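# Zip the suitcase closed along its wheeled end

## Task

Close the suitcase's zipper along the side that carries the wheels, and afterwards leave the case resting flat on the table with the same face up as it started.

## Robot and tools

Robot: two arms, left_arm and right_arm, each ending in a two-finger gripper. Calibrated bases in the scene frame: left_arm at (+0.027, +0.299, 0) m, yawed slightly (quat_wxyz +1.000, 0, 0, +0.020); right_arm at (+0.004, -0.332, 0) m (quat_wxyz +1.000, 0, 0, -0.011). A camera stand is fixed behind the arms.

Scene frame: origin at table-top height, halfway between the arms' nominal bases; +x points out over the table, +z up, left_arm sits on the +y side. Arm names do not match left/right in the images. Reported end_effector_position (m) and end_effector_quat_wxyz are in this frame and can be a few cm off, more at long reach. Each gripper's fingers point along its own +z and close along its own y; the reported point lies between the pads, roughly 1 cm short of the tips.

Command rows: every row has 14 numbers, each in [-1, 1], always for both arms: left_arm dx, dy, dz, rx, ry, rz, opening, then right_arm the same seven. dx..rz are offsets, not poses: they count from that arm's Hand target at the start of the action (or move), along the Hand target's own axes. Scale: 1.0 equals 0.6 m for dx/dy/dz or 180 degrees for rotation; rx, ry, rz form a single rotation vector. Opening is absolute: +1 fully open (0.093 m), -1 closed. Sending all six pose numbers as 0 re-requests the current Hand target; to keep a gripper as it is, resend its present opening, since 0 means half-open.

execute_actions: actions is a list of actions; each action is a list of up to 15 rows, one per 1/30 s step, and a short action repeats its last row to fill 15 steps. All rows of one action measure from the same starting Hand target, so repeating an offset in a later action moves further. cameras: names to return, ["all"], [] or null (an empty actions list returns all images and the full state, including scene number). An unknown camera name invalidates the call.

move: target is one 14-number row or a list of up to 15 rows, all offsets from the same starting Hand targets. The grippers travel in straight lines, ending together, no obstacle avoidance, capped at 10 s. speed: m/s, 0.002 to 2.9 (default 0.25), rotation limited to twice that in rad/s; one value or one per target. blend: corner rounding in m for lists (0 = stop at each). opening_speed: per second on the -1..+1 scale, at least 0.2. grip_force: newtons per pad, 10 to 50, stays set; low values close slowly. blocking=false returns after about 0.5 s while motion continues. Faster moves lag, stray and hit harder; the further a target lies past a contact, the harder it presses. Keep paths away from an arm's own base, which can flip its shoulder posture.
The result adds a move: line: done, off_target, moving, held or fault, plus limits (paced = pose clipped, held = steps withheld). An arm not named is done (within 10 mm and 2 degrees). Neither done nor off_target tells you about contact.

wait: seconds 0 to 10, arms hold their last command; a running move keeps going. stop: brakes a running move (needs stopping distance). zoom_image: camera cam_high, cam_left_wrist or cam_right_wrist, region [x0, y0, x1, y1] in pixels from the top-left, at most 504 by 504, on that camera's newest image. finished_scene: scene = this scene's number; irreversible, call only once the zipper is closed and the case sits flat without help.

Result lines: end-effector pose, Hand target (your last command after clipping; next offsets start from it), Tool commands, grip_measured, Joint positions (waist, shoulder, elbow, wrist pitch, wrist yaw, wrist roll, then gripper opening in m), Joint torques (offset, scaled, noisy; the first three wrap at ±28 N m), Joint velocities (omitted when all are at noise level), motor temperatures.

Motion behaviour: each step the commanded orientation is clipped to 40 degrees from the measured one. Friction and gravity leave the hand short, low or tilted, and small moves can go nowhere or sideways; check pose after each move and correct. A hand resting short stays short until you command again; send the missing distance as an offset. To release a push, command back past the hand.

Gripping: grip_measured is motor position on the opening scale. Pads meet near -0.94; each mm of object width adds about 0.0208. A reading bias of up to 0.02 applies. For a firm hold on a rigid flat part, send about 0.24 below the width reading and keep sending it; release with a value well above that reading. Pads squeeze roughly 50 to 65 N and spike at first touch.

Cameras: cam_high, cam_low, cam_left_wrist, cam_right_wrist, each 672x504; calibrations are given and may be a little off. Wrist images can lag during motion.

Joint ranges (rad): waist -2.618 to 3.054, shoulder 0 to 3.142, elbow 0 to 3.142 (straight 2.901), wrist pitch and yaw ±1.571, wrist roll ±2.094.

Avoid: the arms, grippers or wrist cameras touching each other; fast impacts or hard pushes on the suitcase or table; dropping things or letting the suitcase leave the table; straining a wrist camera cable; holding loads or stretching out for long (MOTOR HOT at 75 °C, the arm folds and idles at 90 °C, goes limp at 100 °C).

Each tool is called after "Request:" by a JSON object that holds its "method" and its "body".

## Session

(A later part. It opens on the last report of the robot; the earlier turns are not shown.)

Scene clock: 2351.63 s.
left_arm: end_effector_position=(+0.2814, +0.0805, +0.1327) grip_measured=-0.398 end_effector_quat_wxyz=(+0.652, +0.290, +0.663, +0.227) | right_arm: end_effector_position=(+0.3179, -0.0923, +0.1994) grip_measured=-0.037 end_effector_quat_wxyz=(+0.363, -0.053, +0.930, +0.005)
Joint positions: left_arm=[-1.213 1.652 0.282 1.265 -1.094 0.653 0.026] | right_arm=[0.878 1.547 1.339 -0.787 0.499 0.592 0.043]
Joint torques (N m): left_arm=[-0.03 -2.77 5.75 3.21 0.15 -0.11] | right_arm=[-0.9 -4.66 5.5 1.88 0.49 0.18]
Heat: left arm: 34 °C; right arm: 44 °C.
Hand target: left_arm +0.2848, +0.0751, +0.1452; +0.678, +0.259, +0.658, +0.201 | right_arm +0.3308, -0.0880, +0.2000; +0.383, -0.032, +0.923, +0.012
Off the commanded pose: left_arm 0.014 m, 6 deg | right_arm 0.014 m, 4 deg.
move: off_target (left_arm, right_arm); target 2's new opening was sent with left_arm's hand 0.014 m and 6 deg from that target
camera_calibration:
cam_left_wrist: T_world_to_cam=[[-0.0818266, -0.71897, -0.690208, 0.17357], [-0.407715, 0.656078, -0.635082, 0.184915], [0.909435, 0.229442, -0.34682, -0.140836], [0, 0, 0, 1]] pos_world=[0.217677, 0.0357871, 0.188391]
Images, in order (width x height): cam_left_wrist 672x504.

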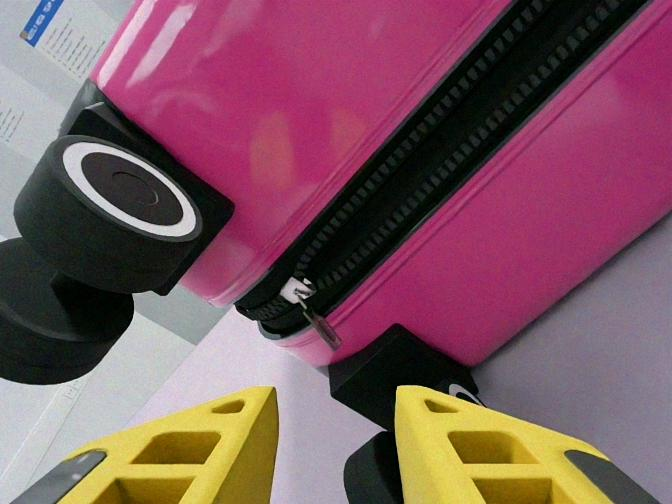

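Request:
{"method": "move", "body": {"target": [0.03,0.02,0.09,0,0,0.111,-0.4,0,0,0,0,0,0,-0.2], "speed": 0.1, "cameras": ["cam_left_wrist"]}}

Scene clock: 2368.80 s.
left_arm: end_effector_position=(+0.3339, +0.0987, +0.1163) grip_measured=-0.398 end_effector_quat_wxyz=(+0.587, +0.409, +0.614, +0.334) | right_arm: end_effector_position=(+0.3179, -0.0923, +0.1994) grip_measured=-0.037 end_effector_quat_wxyz=(+0.363, -0.053, +0.930, +0.005)
Joint positions: left_arm=[-0.974 1.738 0.321 1.283 -0.858 1.003 0.026] | right_arm=[0.878 1.547 1.339 -0.787 0.499 0.592 0.043]
Joint torques (N m): left_arm=[0.06 -3.3 6.35 3.75 0.17 -0.08] | right_arm=[-0.96 -4.68 5.55 1.89 0.49 0.19]
Motor temperatures (°C): left_arm=[21 29 33 31 19 19 22] | right_arm=[19 30 32 44 18 19 22]
Heat: left arm: 33 °C; right arm: 44 °C.
Hand target: left_arm +0.3404, +0.0910, +0.1384; +0.633, +0.369, +0.603, +0.316 | right_arm +0.3308, -0.0880, +0.2000; +0.383, -0.032, +0.923, +0.012
Off the commanded pose: left_arm 0.024 m, 7 deg | right_arm 0.014 m, 4 deg.
move: off_target (left_arm, right_arm)
camera_calibration:
cam_left_wrist: T_world_to_cam=[[-0.102839, -0.429245, -0.897314, 0.182181], [-0.399492, 0.843969, -0.357942, 0.130428], [0.91095, 0.321659, -0.258273, -0.218292], [0, 0, 0, 1]] pos_world=[0.269693, 0.0383388, 0.15378]
Images, in order (width x height): cam_left_wrist 672x504.

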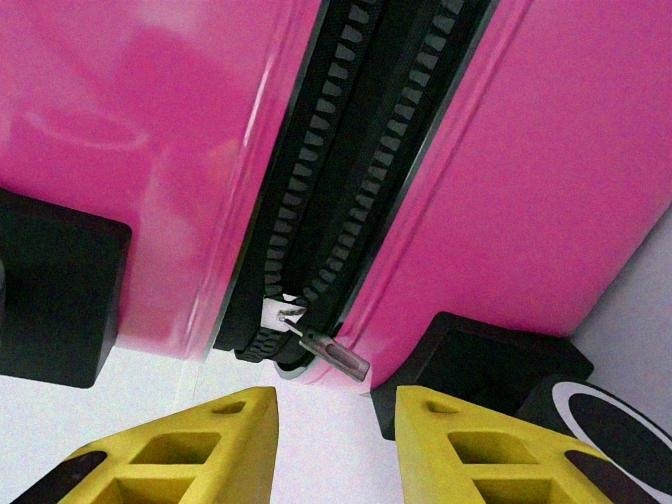

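Request:
{"method": "move", "body": {"target": [[0,0,-0.03,-0.025,0.049,-0.1,-0.4,0,0,0,0,0,0,-0.2],[0.005,0.02,0.03,-0.025,0.049,-0.1,-0.4,0,0,0,0,0,0,-0.2]], "speed": 0.1, "cameras": ["cam_left_wrist"]}}

Scene clock: 2383.70 s.
left_arm: end_effector_position=(+0.3531, +0.1032, +0.1361) grip_measured=-0.398 end_effector_quat_wxyz=(+0.626, +0.235, +0.690, +0.277) | right_arm: end_effector_position=(+0.3208, -0.0900, +0.1997) grip_measured=-0.037 end_effector_quat_wxyz=(+0.368, -0.051, +0.928, +0.007)
Joint positions: left_arm=[-0.966 1.738 0.45 1.17 -1.011 0.644 0.026] | right_arm=[0.878 1.553 1.339 -0.769 0.503 0.592 0.043]
Joint torques (N m): left_arm=[-0.05 -5.81 7.38 2.3 0.11 -0.09] | right_arm=[-0.88 -5.26 5.57 1.74 0.44 0.17]
Heat: left arm: 33 °C; right arm: 44 °C.
Hand target: left_arm +0.3591, +0.0982, +0.1470; +0.640, +0.220, +0.687, +0.264 | right_arm +0.3308, -0.0880, +0.2000; +0.383, -0.032, +0.923, +0.012
Off the commanded pose: left_arm 0.013 m, 3 deg | right_arm 0.010 m, 3 deg.
move: off_target (left_arm, right_arm)
camera_calibration:
cam_left_wrist: T_world_to_cam=[[0.0279451, -0.725133, -0.688041, 0.159735], [-0.5191, 0.577696, -0.629923, 0.248145], [0.854257, 0.374766, -0.360273, -0.203768], [0, 0, 0, 1]] pos_world=[0.298418, 0.0488421, 0.192804]
Images, in order (width x height): cam_left_wrist 672x504.

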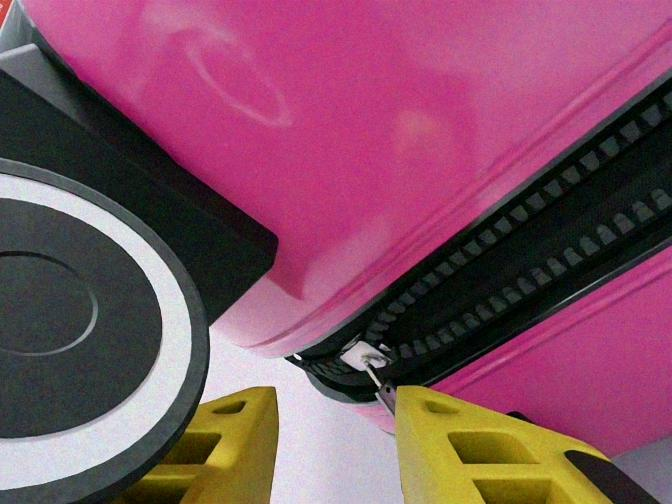

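Request:
{"method": "move", "body": {"target": [[0.03,-0.018,0.03,0,0,0,-0.45,0,0,0,0,0,0,-0.2]], "speed": 0.08, "cameras": ["cam_left_wrist"]}}

Scene clock: 2391.80 s.
left_arm: end_effector_position=(+0.3694, +0.1091, +0.1164) grip_measured=-0.448 end_effector_quat_wxyz=(+0.619, +0.239, +0.694, +0.279) | right_arm: end_effector_position=(+0.3208, -0.0900, +0.1997) grip_measured=-0.037 end_effector_quat_wxyz=(+0.368, -0.051, +0.928, +0.007)
Joint positions: left_arm=[-0.905 1.837 0.463 1.238 -0.953 0.645 0.024] | right_arm=[0.878 1.553 1.339 -0.769 0.503 0.592 0.043]
Joint torques (N m): left_arm=[-0.03 -4.07 6.82 2.91 0.15 -0.1] | right_arm=[-0.84 -5.2 5.57 1.74 0.43 0.17]
Heat: left arm: 33 °C; right arm: 43 °C.
Hand target: left_arm +0.3759, +0.1029, +0.1255; +0.640, +0.220, +0.688, +0.264 | right_arm +0.3308, -0.0880, +0.2000; +0.383, -0.032, +0.923, +0.012
Off the commanded pose: left_arm 0.013 m, 4 deg | right_arm 0.010 m, 3 deg.
move: off_target (left_arm, right_arm)
camera_calibration:
cam_left_wrist: T_world_to_cam=[[0.0184703, -0.718326, -0.695462, 0.153576], [-0.531529, 0.58209, -0.615344, 0.24315], [0.846839, 0.381024, -0.37106, -0.22371], [0, 0, 0, 1]] pos_world=[0.315851, 0.0540208, 0.173417]
Images, in order (width x height): cam_left_wrist 672x504.

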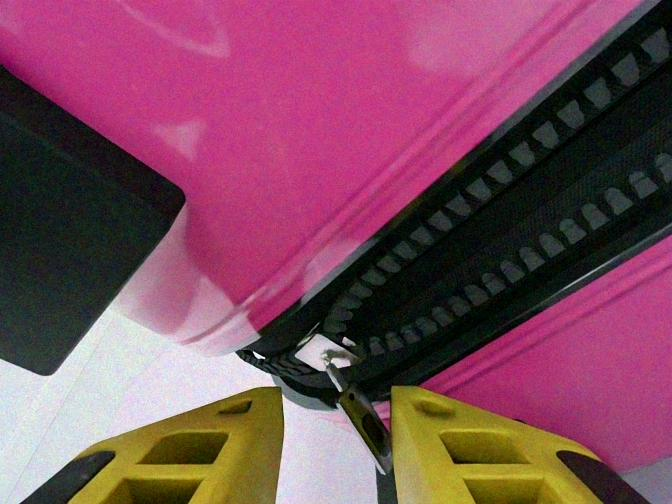

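Request:
{"method": "move", "body": {"target": [[-0.004,-0.008,0.016,0,0,0,-0.45,0,0,0,0,0,0,-0.2]], "speed": 0.05, "cameras": ["cam_left_wrist"]}}

Scene clock: 2396.57 s.
left_arm: end_effector_position=(+0.3768, +0.1081, +0.1156) grip_measured=-0.449 end_effector_quat_wxyz=(+0.619, +0.233, +0.695, +0.283) | right_arm: end_effector_position=(+0.3245, -0.0893, +0.2001) grip_measured=-0.037 end_effector_quat_wxyz=(+0.374, -0.047, +0.926, +0.007)
Joint positions: left_arm=[-0.892 1.865 0.492 1.245 -0.953 0.648 0.024] | right_arm=[0.876 1.559 1.339 -0.753 0.513 0.592 0.043]
Joint torques (N m): left_arm=[0.1 -4.08 7.53 2.79 0.32 -0.1] | right_arm=[-0.77 -5.79 5.6 1.62 0.33 0.15]
Heat: left arm: 33 °C; right arm: 42 °C.
Hand target: left_arm +0.3858, +0.0986, +0.1238; +0.640, +0.220, +0.688, +0.263 | right_arm +0.3308, -0.0880, +0.2000; +0.383, -0.032, +0.923, +0.012
Off the commanded pose: left_arm 0.016 m, 4 deg | right_arm 0.007 m, 2 deg.
move: off_target (left_arm)
camera_calibration:
cam_left_wrist: T_world_to_cam=[[0.0309364, -0.719386, -0.693922, 0.147404], [-0.536304, 0.573907, -0.618877, 0.250256], [0.843458, 0.391299, -0.368055, -0.229996], [0, 0, 0, 1]] pos_world=[0.323645, 0.0524135, 0.172514]
Images, in order (width x height): cam_left_wrist 672x504.

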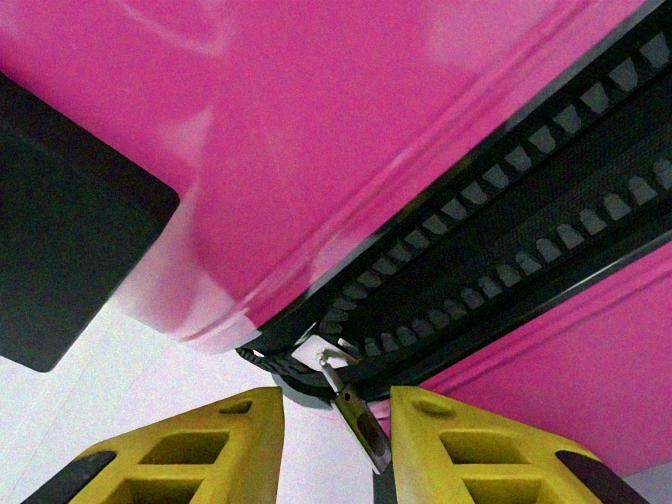

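Request:
{"method": "move", "body": {"target": [[0,0,-0.04,0,0,0,-0.45,0,0,0,0,0,0,-0.2],[-0.017,0.0,-0.04,0,0,0,-0.5,0,0,0,0,0,0,-0.2],[-0.017,0.0,0.003,0,0,0,-0.5,0,0,0,0,0,0,-0.2]], "speed": 0.06, "cameras": ["cam_left_wrist"]}}

Scene clock: 2405.33 s.
left_arm: end_effector_position=(+0.3787, +0.0976, +0.1269) grip_measured=-0.498 end_effector_quat_wxyz=(+0.630, +0.227, +0.690, +0.274) | right_arm: end_effector_position=(+0.3250, -0.0889, +0.2002) grip_measured=-0.037 end_effector_quat_wxyz=(+0.375, -0.046, +0.926, +0.007)
Joint positions: left_arm=[-0.907 1.854 0.525 1.233 -0.958 0.649 0.021] | right_arm=[0.876 1.56 1.339 -0.75 0.514 0.592 0.043]
Joint torques (N m): left_arm=[0.84 -4.64 7.69 2.35 0.29 -0.11] | right_arm=[-0.7 -5.91 5.59 1.58 0.32 0.17]
Heat: left arm: 33 °C; right arm: 42 °C.
Hand target: left_arm +0.3885, +0.0921, +0.1316; +0.640, +0.220, +0.687, +0.264 | right_arm +0.3309, -0.0880, +0.2002; +0.383, -0.032, +0.923, +0.012
Off the commanded pose: left_arm 0.012 m, 2 deg | right_arm 0.006 m, 2 deg.
move: off_target (left_arm); target 2's new opening was sent with left_arm's hand 0.013 m and 3 deg from that target
camera_calibration:
cam_left_wrist: T_world_to_cam=[[0.0376163, -0.735663, -0.676303, 0.144463], [-0.516814, 0.56492, -0.643249, 0.260857], [0.855271, 0.373719, -0.358951, -0.227323], [0, 0, 0, 1]] pos_world=[0.323803, 0.0438672, 0.183899]
Images, in order (width x height): cam_left_wrist 672x504.

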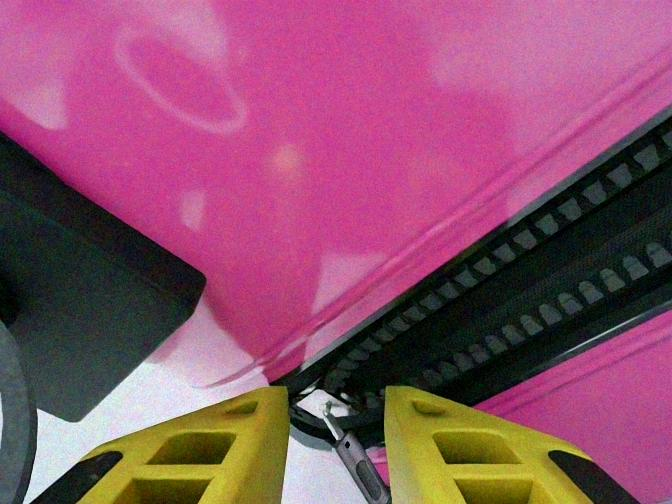

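Request:
{"method": "move", "body": {"target": [[0.004,0,0.03,0,0,0,-0.5,0,0,0,0,0,0,-0.2],[0.004,0,0.03,0,0,0,-1,0,0,0,0,0,0,-0.2]], "speed": 0.06, "opening_speed": 0.7, "cameras": ["cam_left_wrist"]}}

Scene clock: 2413.97 s.
left_arm: end_effector_position=(+0.3961, +0.0997, +0.1251) grip_measured=-0.990 end_effector_quat_wxyz=(+0.631, +0.228, +0.690, +0.273) | right_arm: end_effector_position=(+0.3327, -0.0884, +0.2007) grip_measured=-0.036 end_effector_quat_wxyz=(+0.386, -0.035, +0.922, +0.006)
Joint positions: left_arm=[-0.856 1.888 0.563 1.234 -0.904 0.655 0] | right_arm=[0.869 1.573 1.339 -0.718 0.532 0.596 0.043]
Joint torques (N m): left_arm=[0.91 -4.53 7.9 2.44 0.24 -0.14] | right_arm=[-0.12 -7.19 5.64 1.32 0.13 0.14]
Heat: left arm: 33 °C; right arm: 41 °C.
Hand target: left_arm +0.4062, +0.0951, +0.1289; +0.640, +0.220, +0.688, +0.264 | right_arm +0.3307, -0.0879, +0.2001; +0.383, -0.032, +0.923, +0.013
Off the commanded pose: left_arm 0.012 m, 2 deg | right_arm 0.002 m, 1 deg.
move: off_target (left_arm); target 2's new opening was sent with left_arm's hand 0.013 m and 2 deg from that target
camera_calibration:
cam_left_wrist: T_world_to_cam=[[0.0350076, -0.736823, -0.675179, 0.145242], [-0.515374, 0.565521, -0.643875, 0.266954], [0.85625, 0.37051, -0.359942, -0.243512], [0, 0, 0, 1]] pos_world=[0.341003, 0.0462729, 0.1823]
Images, in order (width x height): cam_left_wrist 672x504.

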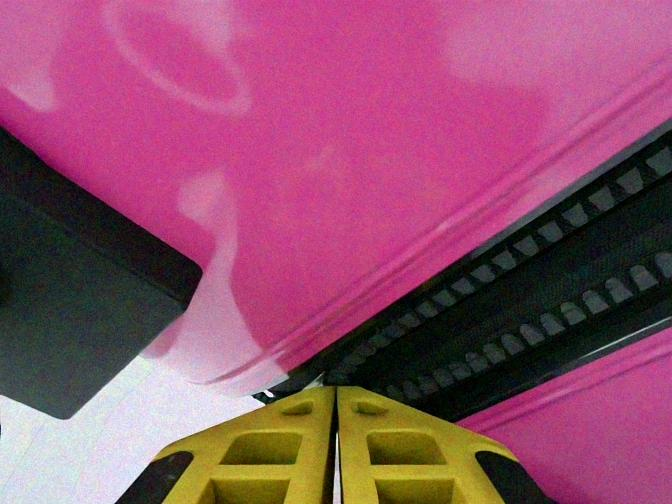

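Request:
{"method": "move", "body": {"target": [-0.048,-0.057,-0.006,0,0,0,-1,0,0,0,0,0,0,-0.2], "speed": 0.05, "cameras": ["cam_left_wrist"]}}

Scene clock: 2421.50 s.
left_arm: end_effector_position=(+0.3994, +0.0673, +0.1230) grip_measured=-0.990 end_effector_quat_wxyz=(+0.621, +0.224, +0.693, +0.291) | right_arm: end_effector_position=(+0.3340, -0.0903, +0.2010) grip_measured=-0.036 end_effector_quat_wxyz=(+0.387, -0.033, +0.921, +0.004)
Joint positions: left_arm=[-0.929 1.965 0.698 1.153 -1.011 0.655 0] | right_arm=[0.865 1.573 1.339 -0.718 0.536 0.596 0.043]
Joint torques (N m): left_arm=[-0.83 -5.45 8.7 2.39 0.41 -0.2] | right_arm=[0.27 -7.23 5.63 1.33 0.12 0.12]
Heat: left arm: 33 °C; right arm: 41 °C.
Hand target: left_arm +0.4062, +0.0503, +0.1290; +0.640, +0.220, +0.688, +0.264 | right_arm +0.3308, -0.0880, +0.2001; +0.383, -0.032, +0.923, +0.012
Off the commanded pose: left_arm 0.019 m, 4 deg | right_arm 0.004 m, 1 deg.
move: off_target (left_arm)
camera_calibration:
cam_left_wrist: T_world_to_cam=[[0.055751, -0.718524, -0.693265, 0.112453], [-0.539377, 0.562635, -0.62651, 0.293207], [0.840217, 0.408859, -0.356187, -0.231776], [0, 0, 0, 1]] pos_world=[0.346622, 0.0105955, 0.179102]
Images, in order (width x height): cam_left_wrist 672x504.

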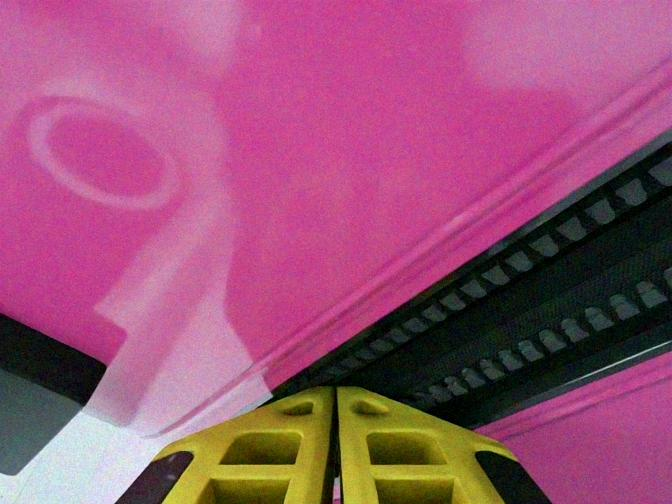

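Request:
{"method": "move", "body": {"target": [-0.064,-0.076,-0.008,0,0,0,-1,0,0,0,0,0,0,-0.2], "speed": 0.06, "cameras": ["cam_left_wrist"]}}

Scene clock: 2426.73 s.
left_arm: end_effector_position=(+0.3993, +0.0402, +0.1214) grip_measured=-0.990 end_effector_quat_wxyz=(+0.620, +0.204, +0.697, +0.296) | right_arm: end_effector_position=(+0.3366, -0.0949, +0.2008) grip_measured=-0.036 end_effector_quat_wxyz=(+0.387, -0.030, +0.922, -0.001)
Joint positions: left_arm=[-0.986 2.036 0.815 1.096 -1.104 0.619 0] | right_arm=[0.853 1.573 1.339 -0.721 0.539 0.592 0.043]
Joint torques (N m): left_arm=[-0.51 -7.95 5.14 2.13 0.04 0.02] | right_arm=[1.37 -7.17 5.61 1.36 0.08 0.16]
Heat: left arm: 33 °C; right arm: 40 °C.
Hand target: left_arm +0.3992, +0.0395, +0.1214; +0.620, +0.208, +0.696, +0.296 (not the last commanded pose) | right_arm +0.3308, -0.0879, +0.2002; +0.383, -0.032, +0.923, +0.012
Off the commanded pose: left_arm 0.051 m, 5 deg | right_arm 0.009 m, 2 deg.
move: held (left_arm; a check stopped the path); limits=held
pose unreachable (left arm): on one or more control steps of this call, first in action 0 (counted from 0), this arm could not follow its commanded pose, so it was not sent that pose on those steps. It may still have moved: this result reports where it is.
cause: moving toward the commanded pose would bring a part of the arm too close to another arm (this arm's wrist (the part past joint 4) and the right arm's gripper housing, at the place that arm is still heading or pushing toward).
camera_calibration:
cam_left_wrist: T_world_to_cam=[[0.087643, -0.729745, -0.678079, 0.0777534], [-0.554678, 0.52966, -0.641711, 0.316843], [0.827436, 0.432357, -0.358353, -0.216674], [0, 0, 0, 1]] pos_world=[0.348215, -0.0173986, 0.178399]
Images, in order (width x height): cam_left_wrist 672x504.

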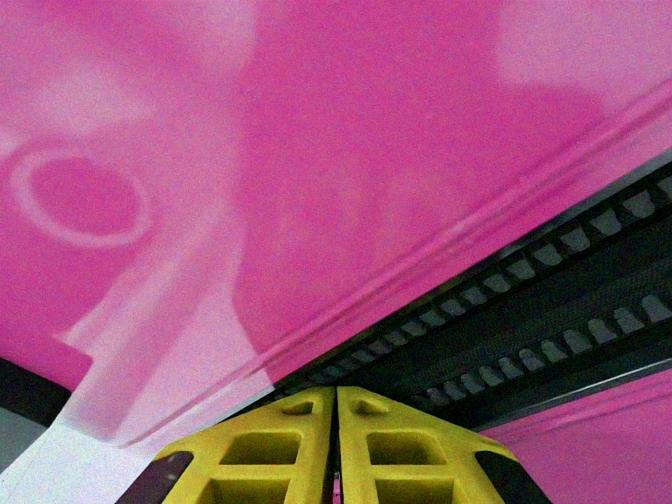

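Request:
{"method": "move", "body": {"target": [[0,0,0,0,0,0,-0.4,0,0,0,0,0,0,-0.2],[0,0,-0.07,0,0,0,-0.4,0,0,0,0,0,0,-0.2]], "speed": 0.08, "opening_speed": 1, "cameras": ["cam_left_wrist"]}}

Scene clock: 2432.83 s.
left_arm: end_effector_position=(+0.3612, +0.0276, +0.1158) grip_measured=-0.401 end_effector_quat_wxyz=(+0.614, +0.226, +0.693, +0.304) | right_arm: end_effector_position=(+0.3372, -0.0951, +0.2014) grip_measured=-0.036 end_effector_quat_wxyz=(+0.389, -0.027, +0.921, -0.001)
Joint positions: left_arm=[-1.095 2.01 0.76 1.078 -1.194 0.616 0.026] | right_arm=[0.853 1.573 1.339 -0.718 0.542 0.596 0.043]
Joint torques (N m): left_arm=[-0.85 -10.18 3.59 2.06 -0.16 -0.35] | right_arm=[1.37 -7.16 5.67 1.33 0.04 0.13]
Heat: left arm: 33 °C; right arm: 40 °C.
Hand target: left_arm +0.3578, +0.0330, +0.1236; +0.620, +0.208, +0.696, +0.296 | right_arm +0.3308, -0.0879, +0.2001; +0.383, -0.032, +0.923, +0.012
Off the commanded pose: left_arm 0.010 m, 2 deg | right_arm 0.010 m, 2 deg.
move: done
camera_calibration:
cam_left_wrist: T_world_to_cam=[[0.0637124, -0.701251, -0.710062, 0.0796929], [-0.552214, 0.567882, -0.610385, 0.29311], [0.831264, 0.430995, -0.35106, -0.184002], [0, 0, 0, 1]] pos_world=[0.309737, -0.0312631, 0.170901]
Images, in order (width x height): cam_left_wrist 672x504.

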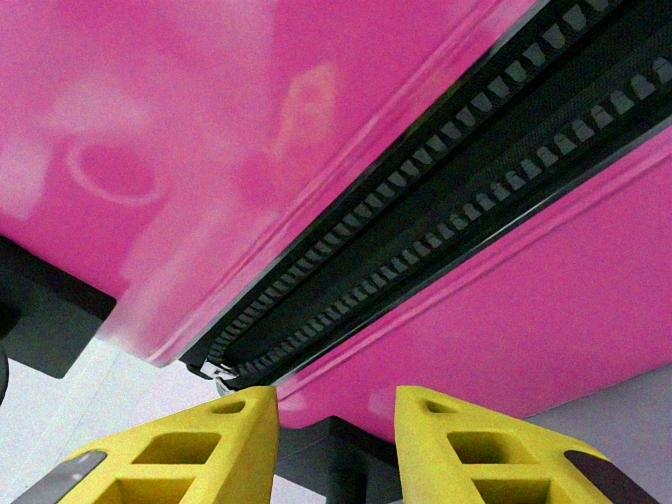

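Request:
{"method": "move", "body": {"target": [[0,0,-0.06,0.0357,-0.0706,0.0896,-0.4,0,0,0,0,0,0,-0.2],[0.061,0.0915,-0.015,0.0357,-0.0706,0.0896,-0.4,0,0,0,0,0,0,-0.2]], "speed": 0.12, "cameras": ["cam_left_wrist"]}}

Scene clock: 2454.73 s.
left_arm: end_effector_position=(+0.3388, +0.0967, +0.1051) grip_measured=-0.401 end_effector_quat_wxyz=(+0.576, +0.418, +0.616, +0.337) | right_arm: end_effector_position=(+0.3372, -0.0951, +0.2014) grip_measured=-0.036 end_effector_quat_wxyz=(+0.389, -0.027, +0.921, -0.001)
Joint positions: left_arm=[-0.963 1.789 0.34 1.285 -0.85 1.002 0.026] | right_arm=[0.853 1.573 1.339 -0.718 0.542 0.596 0.043]
Joint torques (N m): left_arm=[-0.02 -6.72 3.08 4.06 0.15 -0.11] | right_arm=[1.4 -7.13 5.59 1.32 0.03 0.11]
Motor temperatures (°C): left_arm=[20 37 31 32 19 19 21] | right_arm=[19 31 32 40 17 19 23]
Heat: left arm: 37 °C; right arm: 40 °C.
Hand target: left_arm +0.3393, +0.0962, +0.1338; +0.632, +0.369, +0.603, +0.316 | right_arm +0.3308, -0.0879, +0.2001; +0.383, -0.032, +0.923, +0.012
Off the commanded pose: left_arm 0.029 m, 9 deg | right_arm 0.010 m, 2 deg.
move: off_target (left_arm)
camera_calibration:
cam_left_wrist: T_world_to_cam=[[-0.118782, -0.409507, -0.904541, 0.176013], [-0.40845, 0.850495, -0.331402, 0.129621], [0.905019, 0.330095, -0.268286, -0.222844], [0, 0, 0, 1]] pos_world=[0.275529, 0.0353966, 0.142382]
Images, in order (width x height): cam_left_wrist 672x504.

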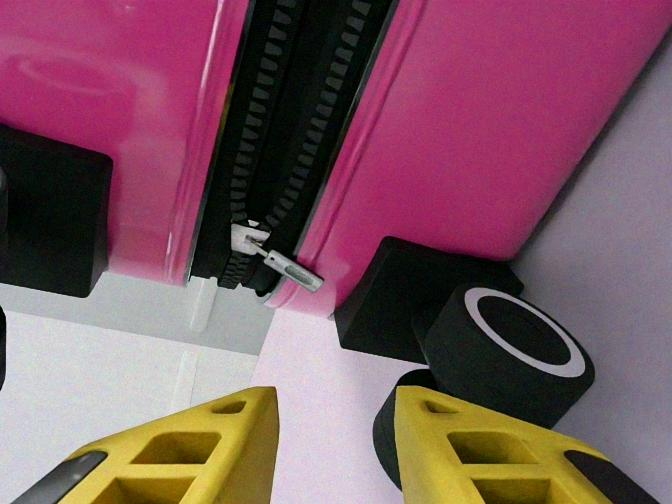

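Request:
{"method": "move", "body": {"target": [0.014,0.026,0.085,0,0,0,-0.15,0,0,0,0,0,0,-0.2], "speed": 0.1, "cameras": ["cam_left_wrist"]}}

Scene clock: 2463.57 s.
left_arm: end_effector_position=(+0.3847, +0.1145, +0.1248) grip_measured=-0.151 end_effector_quat_wxyz=(+0.597, +0.393, +0.617, +0.329) | right_arm: end_effector_position=(+0.3372, -0.0951, +0.2014) grip_measured=-0.036 end_effector_quat_wxyz=(+0.389, -0.027, +0.921, -0.001)
Joint positions: left_arm=[-0.781 1.784 0.414 1.279 -0.676 1.013 0.038] | right_arm=[0.853 1.573 1.339 -0.718 0.542 0.596 0.043]
Joint torques (N m): left_arm=[0.05 -4.33 6.83 3.33 0.26 -0.09] | right_arm=[1.37 -7.2 5.56 1.33 0.05 0.13]
Heat: left arm: 36 °C; right arm: 39 °C.
Hand target: left_arm +0.3914, +0.1072, +0.1426; +0.632, +0.369, +0.603, +0.316 | right_arm +0.3308, -0.0879, +0.2001; +0.383, -0.032, +0.923, +0.012
Off the commanded pose: left_arm 0.020 m, 5 deg | right_arm 0.010 m, 2 deg.
move: off_target (left_arm)
camera_calibration:
cam_left_wrist: T_world_to_cam=[[-0.0852604, -0.462049, -0.882747, 0.196936], [-0.403302, 0.826152, -0.393473, 0.148269], [0.911086, 0.322466, -0.256783, -0.267908], [0, 0, 0, 1]] pos_world=[0.320675, 0.0548925, 0.16339]
Images, in order (width x height): cam_left_wrist 672x504.

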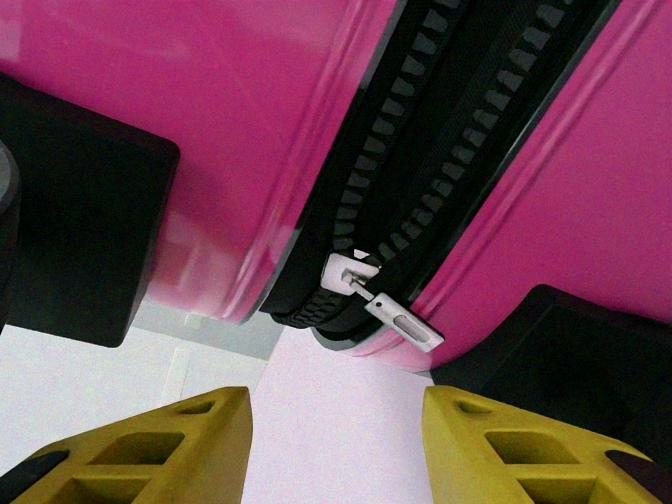

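Request:
{"method": "move", "body": {"target": [0.022,-0.034,0.05,0,0,0,-0.15,0,0,0,0,0,0,-0.2], "speed": 0.06, "cameras": ["cam_left_wrist"]}}

Scene clock: 2469.37 s.
left_arm: end_effector_position=(+0.4134, +0.1047, +0.1156) grip_measured=-0.151 end_effector_quat_wxyz=(+0.610, +0.384, +0.613, +0.324) | right_arm: end_effector_position=(+0.3413, -0.0999, +0.2010) grip_measured=-0.035 end_effector_quat_wxyz=(+0.398, +0.000, +0.917, -0.008)
Joint positions: left_arm=[-0.735 1.932 0.516 1.359 -0.622 1.014 0.038] | right_arm=[0.851 1.581 1.338 -0.713 0.58 0.639 0.044]
Joint torques (N m): left_arm=[1.36 -2.18 5.9 3.46 0.37 -0.13] | right_arm=[1.65 -7.99 5.65 1.26 -0.31 -0.3]
Heat: left arm: 36 °C; right arm: 39 °C.
Hand target: left_arm +0.4214, +0.1049, +0.1185; +0.633, +0.369, +0.603, +0.316 | right_arm +0.3308, -0.0879, +0.2002; +0.383, -0.032, +0.923, +0.012
Off the commanded pose: left_arm 0.008 m, 3 deg | right_arm 0.016 m, 5 deg.
move: off_target (left_arm, right_arm)
camera_calibration:
cam_left_wrist: T_world_to_cam=[[-0.0683524, -0.482728, -0.873099, 0.180824], [-0.387999, 0.819113, -0.422505, 0.162136], [0.919122, 0.309882, -0.243286, -0.296763], [0, 0, 0, 1]] pos_world=[0.348029, 0.0464424, 0.154182]
Images, in order (width x height): cam_left_wrist 672x504.

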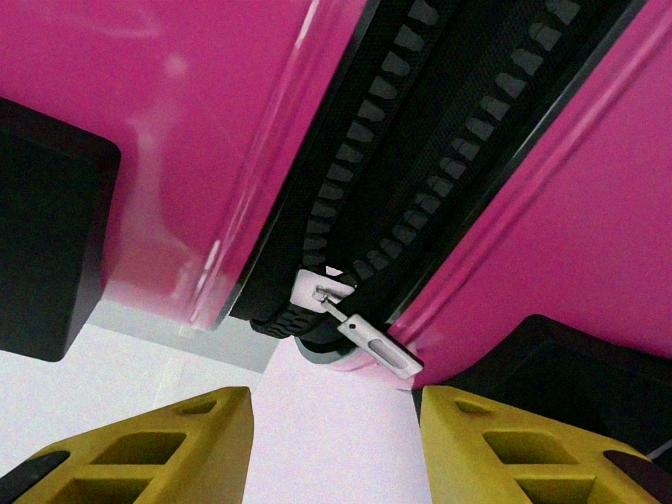

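Request:
{"method": "move", "body": {"target": [[0,0,-0.1,0,0,0,-0.15,0,0,0,0,0,0,-0.2],[-0.0475,-0.007,-0.133,0.0416,-0.0384,-0.1664,0.0,0,0,0,0,0,0,-0.2]], "speed": 0.12, "cameras": ["cam_left_wrist"]}}

Scene clock: 2509.77 s.
left_arm: end_effector_position=(+0.3439, +0.0876, +0.1106) grip_measured=-0.001 end_effector_quat_wxyz=(+0.673, +0.284, +0.675, +0.107) | right_arm: end_effector_position=(+0.3338, -0.0977, +0.1990) grip_measured=-0.035 end_effector_quat_wxyz=(+0.386, -0.015, +0.922, -0.007)
Joint positions: left_arm=[-0.88 1.806 0.295 1.424 -0.597 0.508 0.045] | right_arm=[0.861 1.574 1.338 -0.74 0.559 0.632 0.044]
Joint torques (N m): left_arm=[-1.07 -6.68 2.7 3.38 0.18 -0.25] | right_arm=[0.66 -7.25 5.74 1.48 -0.11 -0.22]
Motor temperatures (°C): left_arm=[20 30 31 44 19 19 21] | right_arm=[19 32 31 38 17 19 23]
Heat: left arm: 44 °C; right arm: 38 °C.
Hand target: left_arm +0.3396, +0.0854, +0.1300; +0.702, +0.259, +0.658, +0.080 | right_arm +0.3308, -0.0879, +0.2002; +0.383, -0.032, +0.923, +0.013
Off the commanded pose: left_arm 0.020 m, 6 deg | right_arm 0.010 m, 3 deg.
move: off_target (left_arm, right_arm); target 2's new opening was sent with left_arm's hand 0.020 m and 6 deg from that target
camera_calibration:
cam_left_wrist: T_world_to_cam=[[-0.231587, -0.808311, -0.541295, 0.2114], [-0.349512, 0.588404, -0.729124, 0.187924], [0.907859, 0.0203329, -0.418781, -0.180176], [0, 0, 0, 1]] pos_world=[0.278213, 0.0639658, 0.175995]
Images, in order (width x height): cam_left_wrist 672x504.

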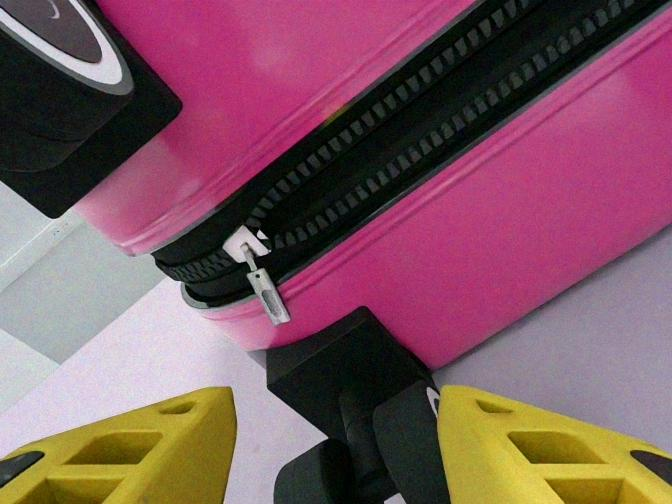

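Request:
{"method": "move", "body": {"target": [0.013,0.027,0.09,0,0,0,0,0,0,0,0,0,0,-0.2], "speed": 0.08, "cameras": ["cam_left_wrist"]}}

Scene clock: 2546.37 s.
left_arm: end_effector_position=(+0.3911, +0.0930, +0.1176) grip_measured=-0.001 end_effector_quat_wxyz=(+0.679, +0.279, +0.672, +0.096) | right_arm: end_effector_position=(+0.3338, -0.0977, +0.1990) grip_measured=-0.035 end_effector_quat_wxyz=(+0.386, -0.015, +0.922, -0.007)
Joint positions: left_arm=[-0.724 1.851 0.415 1.37 -0.43 0.507 0.045] | right_arm=[0.861 1.574 1.338 -0.74 0.559 0.632 0.044]
Joint torques (N m): left_arm=[-0.03 -4.27 6.24 3.23 0.13 -0.2] | right_arm=[0.66 -7.21 5.7 1.48 -0.11 -0.21]
Heat: left arm: 45 °C; right arm: 39 °C.
Hand target: left_arm +0.3964, +0.0890, +0.1306; +0.702, +0.259, +0.658, +0.080 | right_arm +0.3308, -0.0879, +0.2002; +0.383, -0.032, +0.923, +0.013
Off the commanded pose: left_arm 0.015 m, 4 deg | right_arm 0.010 m, 3 deg.
move: off_target (left_arm, right_arm)
camera_calibration:
cam_left_wrist: T_world_to_cam=[[-0.236972, -0.819249, -0.522183, 0.231357], [-0.338392, 0.573438, -0.746096, 0.205418], [0.910678, -0.000100884, -0.413116, -0.220022], [0, 0, 0, 1]] pos_world=[0.324706, 0.0717222, 0.183178]
Images, in order (width x height): cam_left_wrist 672x504.

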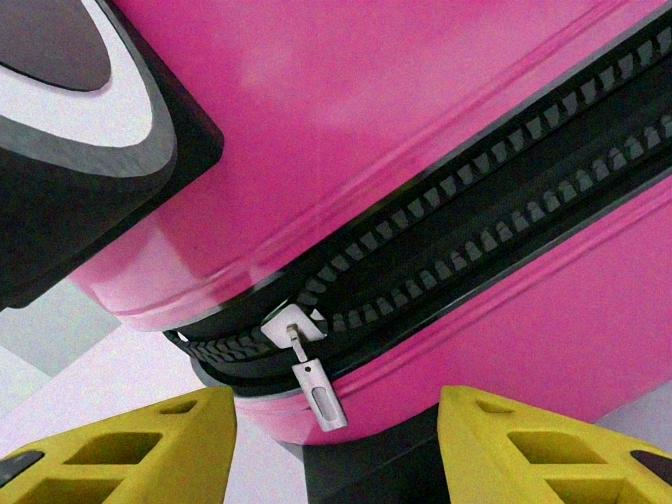

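Request:
{"method": "move", "body": {"target": [0.02,0,0.058,0,0,0,0,0,0,0,0,0,0,-0.2], "speed": 0.06, "cameras": ["cam_left_wrist"]}}

Scene clock: 2568.73 s.
left_arm: end_effector_position=(+0.4197, +0.0818, +0.1141) grip_measured=-0.001 end_effector_quat_wxyz=(+0.686, +0.280, +0.667, +0.079) | right_arm: end_effector_position=(+0.3432, -0.1065, +0.2015) grip_measured=-0.035 end_effector_quat_wxyz=(+0.400, +0.010, +0.916, -0.016)
Joint positions: left_arm=[-0.674 1.946 0.525 1.37 -0.35 0.495 0.045] | right_arm=[0.841 1.579 1.336 -0.72 0.595 0.651 0.044]
Joint torques (N m): left_arm=[1.16 -3.07 7.27 3.24 0.06 -0.11] | right_arm=[2.59 -7.86 5.74 1.32 -0.44 -0.41]
Heat: left arm: 43 °C; right arm: 39 °C.
Hand target: left_arm +0.4315, +0.0854, +0.1199; +0.702, +0.259, +0.658, +0.080 | right_arm +0.3308, -0.0879, +0.2001; +0.383, -0.032, +0.923, +0.013
Off the commanded pose: left_arm 0.014 m, 3 deg | right_arm 0.022 m, 6 deg.
move: off_target (left_arm, right_arm)
camera_calibration:
cam_left_wrist: T_world_to_cam=[[-0.257968, -0.824683, -0.503339, 0.234246], [-0.317181, 0.564386, -0.762145, 0.212608], [0.912605, -0.0369594, -0.407168, -0.246052], [0, 0, 0, 1]] pos_world=[0.352411, 0.0640916, 0.179759]
Images, in order (width x height): cam_left_wrist 672x504.

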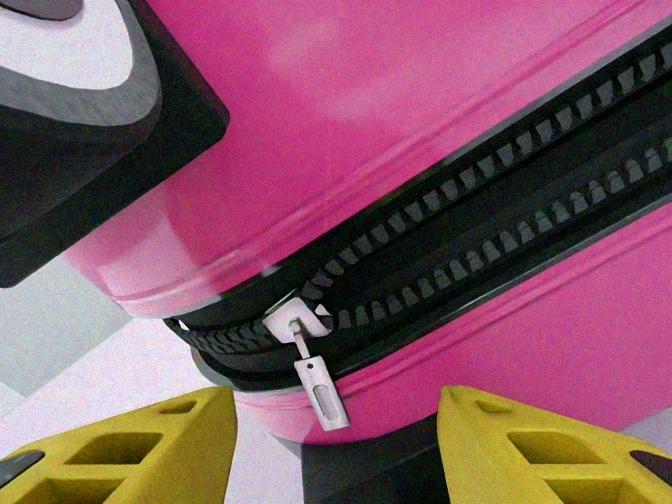

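Request:
{"method": "move", "body": {"target": [[-0.028,0.019,-0.277,0,0,0,0,0,0,0,0,0,0,-0.2],[0.0705,0.239,-0.343,0.245,-0.061,-0.147,-1,0,0,0,0,0,0,-0.2]], "speed": 0.15, "cameras": ["cam_left_wrist","cam_high","cam_low"]}}

Scene clock: 2605.10 s.
left_arm: end_effector_position=(+0.2700, +0.2767, +0.1445) grip_measured=-0.990 end_effector_quat_wxyz=(+0.634, +0.298, +0.642, -0.311) | right_arm: end_effector_position=(+0.3386, -0.1027, +0.1992) grip_measured=-0.035 end_effector_quat_wxyz=(+0.393, +0.003, +0.920, -0.012)
Joint positions: left_arm=[0.632 1.275 0.17 0.701 1.563 0.381 0] | right_arm=[0.852 1.579 1.336 -0.732 0.583 0.654 0.044]
Joint torques (N m): left_arm=[0.08 -1.74 7.02 1.66 0.46 0.02] | right_arm=[1.65 -7.86 5.83 1.4 -0.32 -0.43]
Heat: left arm: 42 °C; right arm: 36 °C.
Hand target: left_arm +0.2705, +0.2800, +0.1500; +0.612, +0.354, +0.613, -0.353 | right_arm +0.3308, -0.0879, +0.2002; +0.383, -0.032, +0.923, +0.012
Off the commanded pose: left_arm 0.006 m, 9 deg | right_arm 0.017 m, 5 deg.
joint sent to its limit (left arm) — joint 5 (wrist yaw), upper limit. The joint targets are off in orientation, not in position.
move: off_target (left_arm, right_arm); target 2's new opening was sent with left_arm's hand 0.006 m and 9 deg from that target
camera_calibration:
cam_left_wrist: T_world_to_cam=[[-0.773176, -0.634157, 0.00659148, 0.384341], [-0.276429, 0.327637, -0.903461, 0.153211], [0.570777, -0.700356, -0.42862, 0.189211], [0, 0, 0, 1]] pos_world=[0.231518, 0.32605, 0.216987]
Images, in order (width x height): cam_high 672x504, cam_low 672x504, cam_left_wrist 672x504.

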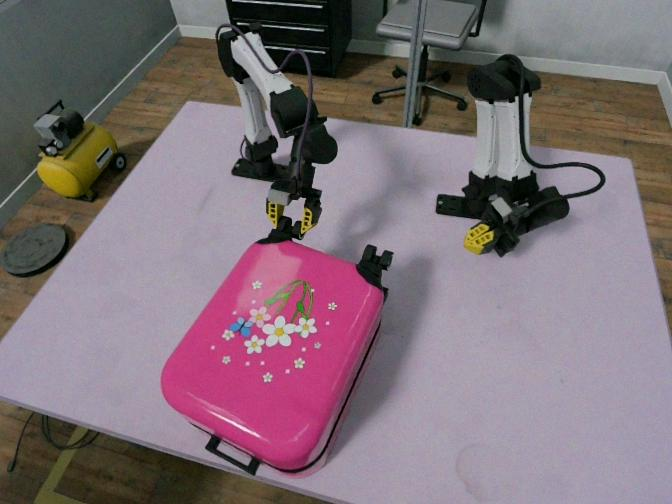

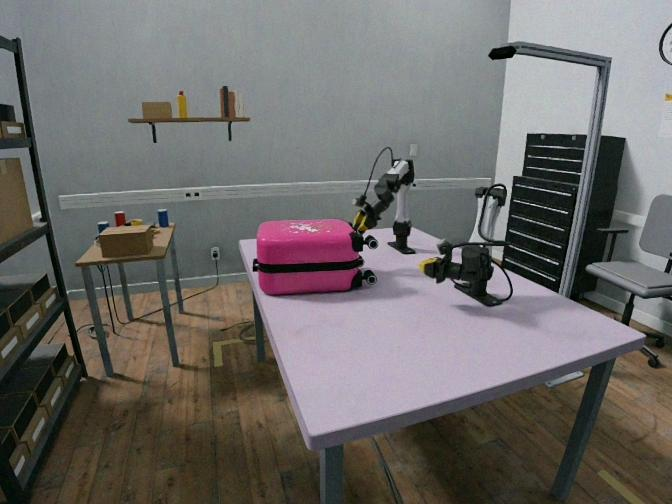

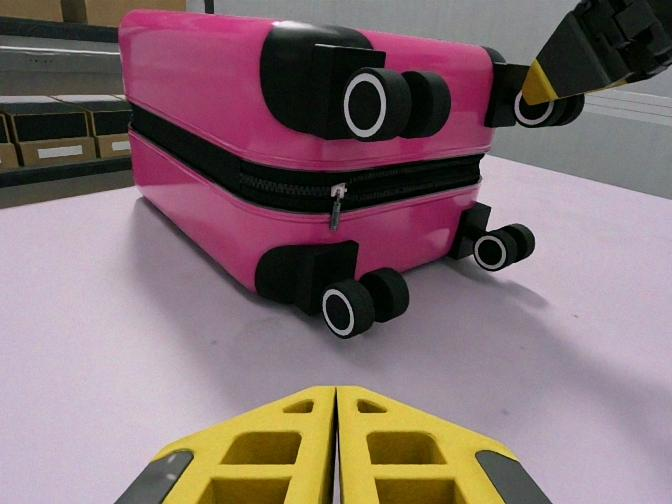

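Request:
{"method": "move", "body": {"target": [0.09,0.035,0.33,0,0,0,-1,0,0,0,0,0,0,-0.2], "speed": 0.15, "cameras": ["cam_left_wrist"]}}

Scene clock: 2623.13 s.
left_arm: end_effector_position=(+0.3810, +0.1200, +0.0884) grip_measured=-0.990 end_effector_quat_wxyz=(+0.588, +0.350, +0.632, -0.364) | right_arm: end_effector_position=(+0.3386, -0.1027, +0.1992) grip_measured=-0.035 end_effector_quat_wxyz=(+0.393, +0.003, +0.920, -0.012)
Joint positions: left_arm=[-0.157 2.055 0.471 1.51 0.943 0.012 0] | right_arm=[0.852 1.579 1.336 -0.732 0.583 0.654 0.044]
Joint torques (N m): left_arm=[-0.83 -4.72 5.03 2.94 -0.01 -0.01] | right_arm=[1.59 -7.79 5.78 1.41 -0.3 -0.41]
Motor temperatures (°C): left_arm=[20 28 31 39 19 19 20] | right_arm=[19 31 32 36 17 19 24]
Heat: left arm: 39 °C; right arm: 36 °C.
Hand target: left_arm +0.3877, +0.1191, +0.0958; +0.612, +0.354, +0.613, -0.353 | right_arm +0.3308, -0.0879, +0.2002; +0.383, -0.032, +0.923, +0.012
Off the commanded pose: left_arm 0.010 m, 4 deg | right_arm 0.017 m, 5 deg.
joint sent to its limit (left arm) — joint 4 (wrist pitch), upper limit. The joint targets still meet the commanded pose.
move: off_target (left_arm, right_arm)
camera_calibration:
cam_left_wrist: T_world_to_cam=[[-0.868184, -0.495156, 0.0328264, 0.38841], [-0.255804, 0.389869, -0.884628, 0.167551], [0.42523, -0.776417, -0.465141, 0.0598169], [0, 0, 0, 1]] pos_world=[0.354635, 0.173443, 0.163294]
Images, in order (width x height): cam_left_wrist 672x504.

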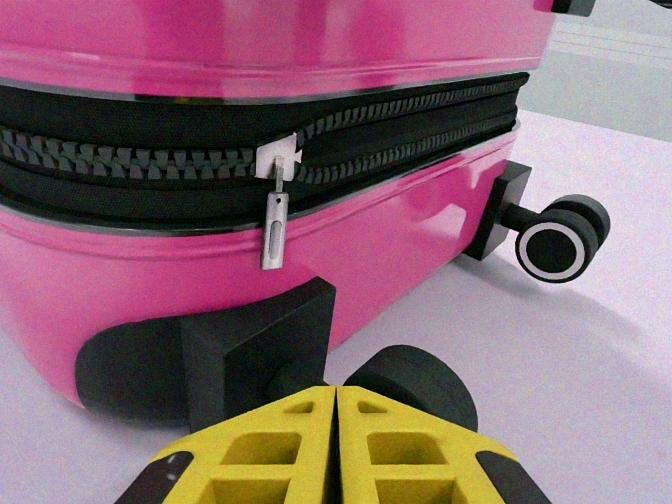

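Request:
{"method": "move", "body": {"target": [-0.085,0.053,0.053,0,0,0,-1,0,0,0,0,0,0,-0.2], "speed": 0.1, "cameras": ["cam_left_wrist"]}}

Scene clock: 2637.97 s.
left_arm: end_effector_position=(+0.4261, +0.1097, +0.1310) grip_measured=-0.990 end_effector_quat_wxyz=(+0.597, +0.349, +0.625, -0.363) | right_arm: end_effector_position=(+0.3386, -0.1027, +0.1992) grip_measured=-0.035 end_effector_quat_wxyz=(+0.393, +0.003, +0.920, -0.012)
Joint positions: left_arm=[-0.174 1.962 0.665 1.257 0.922 -0.006 0] | right_arm=[0.852 1.579 1.336 -0.732 0.583 0.654 0.044]
Joint torques (N m): left_arm=[-0.92 -9.55 6.87 2.13 -0.05 0.05] | right_arm=[1.57 -7.75 5.85 1.42 -0.33 -0.44]
Heat: left arm: 40 °C; right arm: 36 °C.
Hand target: left_arm +0.4312, +0.1075, +0.1468; +0.612, +0.354, +0.613, -0.353 | right_arm +0.3308, -0.0879, +0.2002; +0.383, -0.032, +0.923, +0.012
Off the commanded pose: left_arm 0.017 m, 3 deg | right_arm 0.017 m, 5 deg.
move: off_target (left_arm, right_arm)
camera_calibration:
cam_left_wrist: T_world_to_cam=[[-0.866372, -0.498942, 0.0213617, 0.422165], [-0.239805, 0.378118, -0.894159, 0.216446], [0.438056, -0.779797, -0.44724, 0.0450996], [0, 0, 0, 1]] pos_world=[0.397901, 0.163962, 0.204689]
Images, in order (width x height): cam_left_wrist 672x504.

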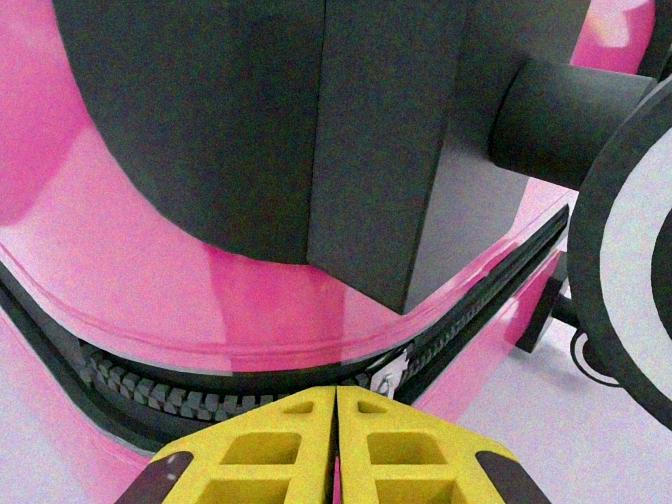

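Request:
{"method": "move", "body": {"target": [0.02,0.004,0.03,0,0,0,-1,0,0,0,0,0,0,-0.2], "speed": 0.06, "cameras": ["cam_left_wrist"]}}

Request:
{"method": "zoom_image", "body": {"camera": "cam_left_wrist", "region": [240, 300, 440, 450]}}

Scene clock: 2647.33 s.
left_arm: end_effector_position=(+0.4308, +0.1013, +0.1302) grip_measured=-0.990 end_effector_quat_wxyz=(+0.599, +0.351, +0.622, -0.363) | right_arm: end_effector_position=(+0.3389, -0.1029, +0.1995) grip_measured=-0.035 end_effector_quat_wxyz=(+0.394, +0.004, +0.919, -0.013)
Joint positions: left_arm=[-0.197 1.985 0.691 1.262 0.902 -0.006 0] | right_arm=[0.852 1.579 1.336 -0.731 0.585 0.654 0.044]
Joint torques (N m): left_arm=[-2.19 -5.11 8.69 2.38 -0.2 0.06] | right_arm=[1.57 -7.82 5.83 1.41 -0.35 -0.44]
Heat: left arm: 40 °C; right arm: 35 °C.
Hand target: left_arm +0.4423, +0.0931, +0.1348; +0.612, +0.354, +0.613, -0.353 | right_arm +0.3308, -0.0879, +0.2001; +0.383, -0.032, +0.923, +0.012
Off the commanded pose: left_arm 0.015 m, 2 deg | right_arm 0.017 m, 5 deg.
move: off_target (left_arm, right_arm)
camera_calibration:
cam_left_wrist: T_world_to_cam=[[-0.868233, -0.495935, 0.0148608, 0.423407], [-0.231583, 0.378579, -0.896129, 0.216808], [0.438796, -0.78149, -0.443545, 0.035391], [0, 0, 0, 1]] pos_world=[0.402295, 0.155561, 0.203693]
Images, in order (width x height): cam_left_wrist 672x504.

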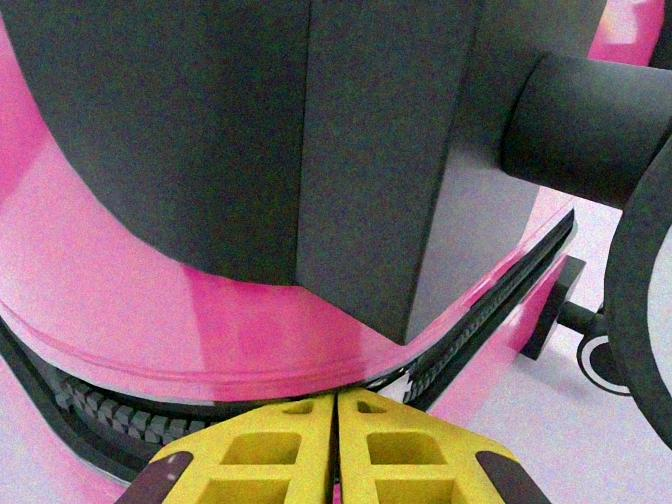

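Scaled by 2.520 from the camera's 672x504 image, which has a finer 960x720 frame.

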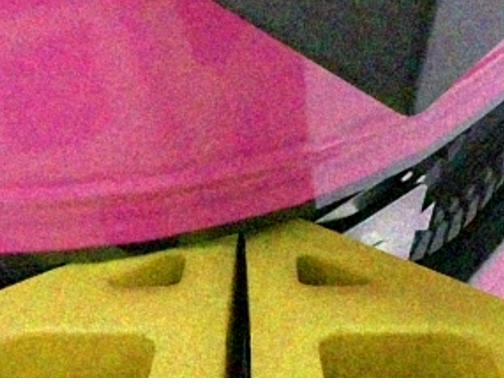

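Request:
{"method": "move", "body": {"target": [0,-0.05,0.048,0,0,0,-1,0,0,0,0,0,0,-0.2], "speed": 0.04, "cameras": ["cam_left_wrist"]}}

Request:
{"method": "zoom_image", "body": {"camera": "cam_left_wrist", "region": [240, 300, 440, 450]}}

Scene clock: 2654.60 s.
left_arm: end_effector_position=(+0.4385, +0.0826, +0.1321) grip_measured=-0.990 end_effector_quat_wxyz=(+0.617, +0.323, +0.635, -0.335) | right_arm: end_effector_position=(+0.3424, -0.1123, +0.2004) grip_measured=-0.035 end_effector_quat_wxyz=(+0.398, +0.020, +0.917, -0.025)
Joint positions: left_arm=[-0.281 1.985 0.691 1.275 0.726 -0.015 0] | right_arm=[0.839 1.579 1.336 -0.741 0.612 0.67 0.044]
Joint torques (N m): left_arm=[-5.14 -5.6 7.77 2.47 0.27 0.11] | right_arm=[2.93 -7.98 5.68 1.47 -0.57 -0.59]
Heat: left arm: 40 °C; right arm: 35 °C.
Hand target: left_arm +0.4307, +0.0531, +0.1348; +0.612, +0.354, +0.613, -0.353 | right_arm +0.3308, -0.0879, +0.2001; +0.383, -0.032, +0.923, +0.012
Off the commanded pose: left_arm 0.031 m, 5 deg | right_arm 0.027 m, 8 deg.
move: off_target (left_arm, right_arm)
camera_calibration:
cam_left_wrist: T_world_to_cam=[[-0.819266, -0.573303, 0.0112302, 0.406237], [-0.259715, 0.353536, -0.898644, 0.242155], [0.511225, -0.739145, -0.438536, -0.0176877], [0, 0, 0, 1]] pos_world=[0.40475, 0.134213, 0.205292]
Images, in order (width x height): cam_left_wrist 672x504.

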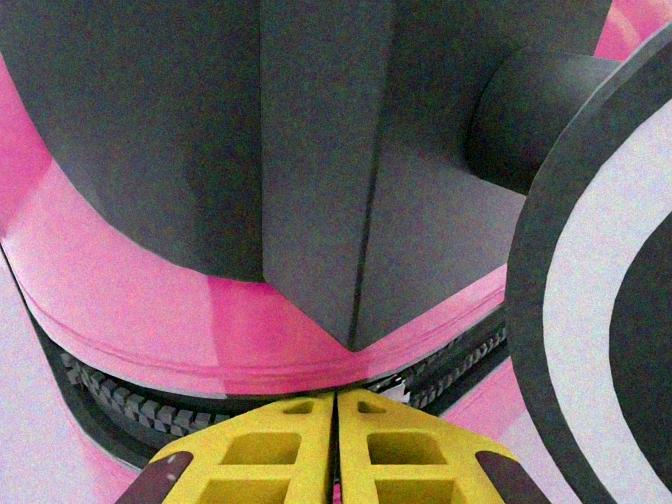

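Scaled by 2.520 from the camera's 672x504 image, which has a finer 960x720 frame.

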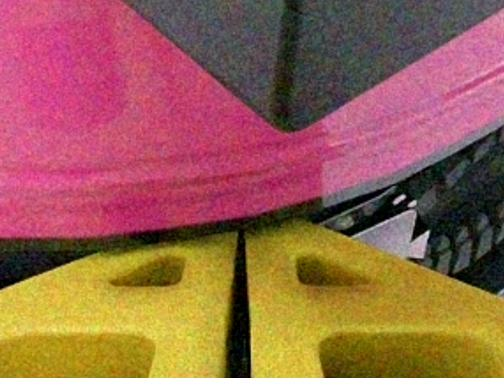

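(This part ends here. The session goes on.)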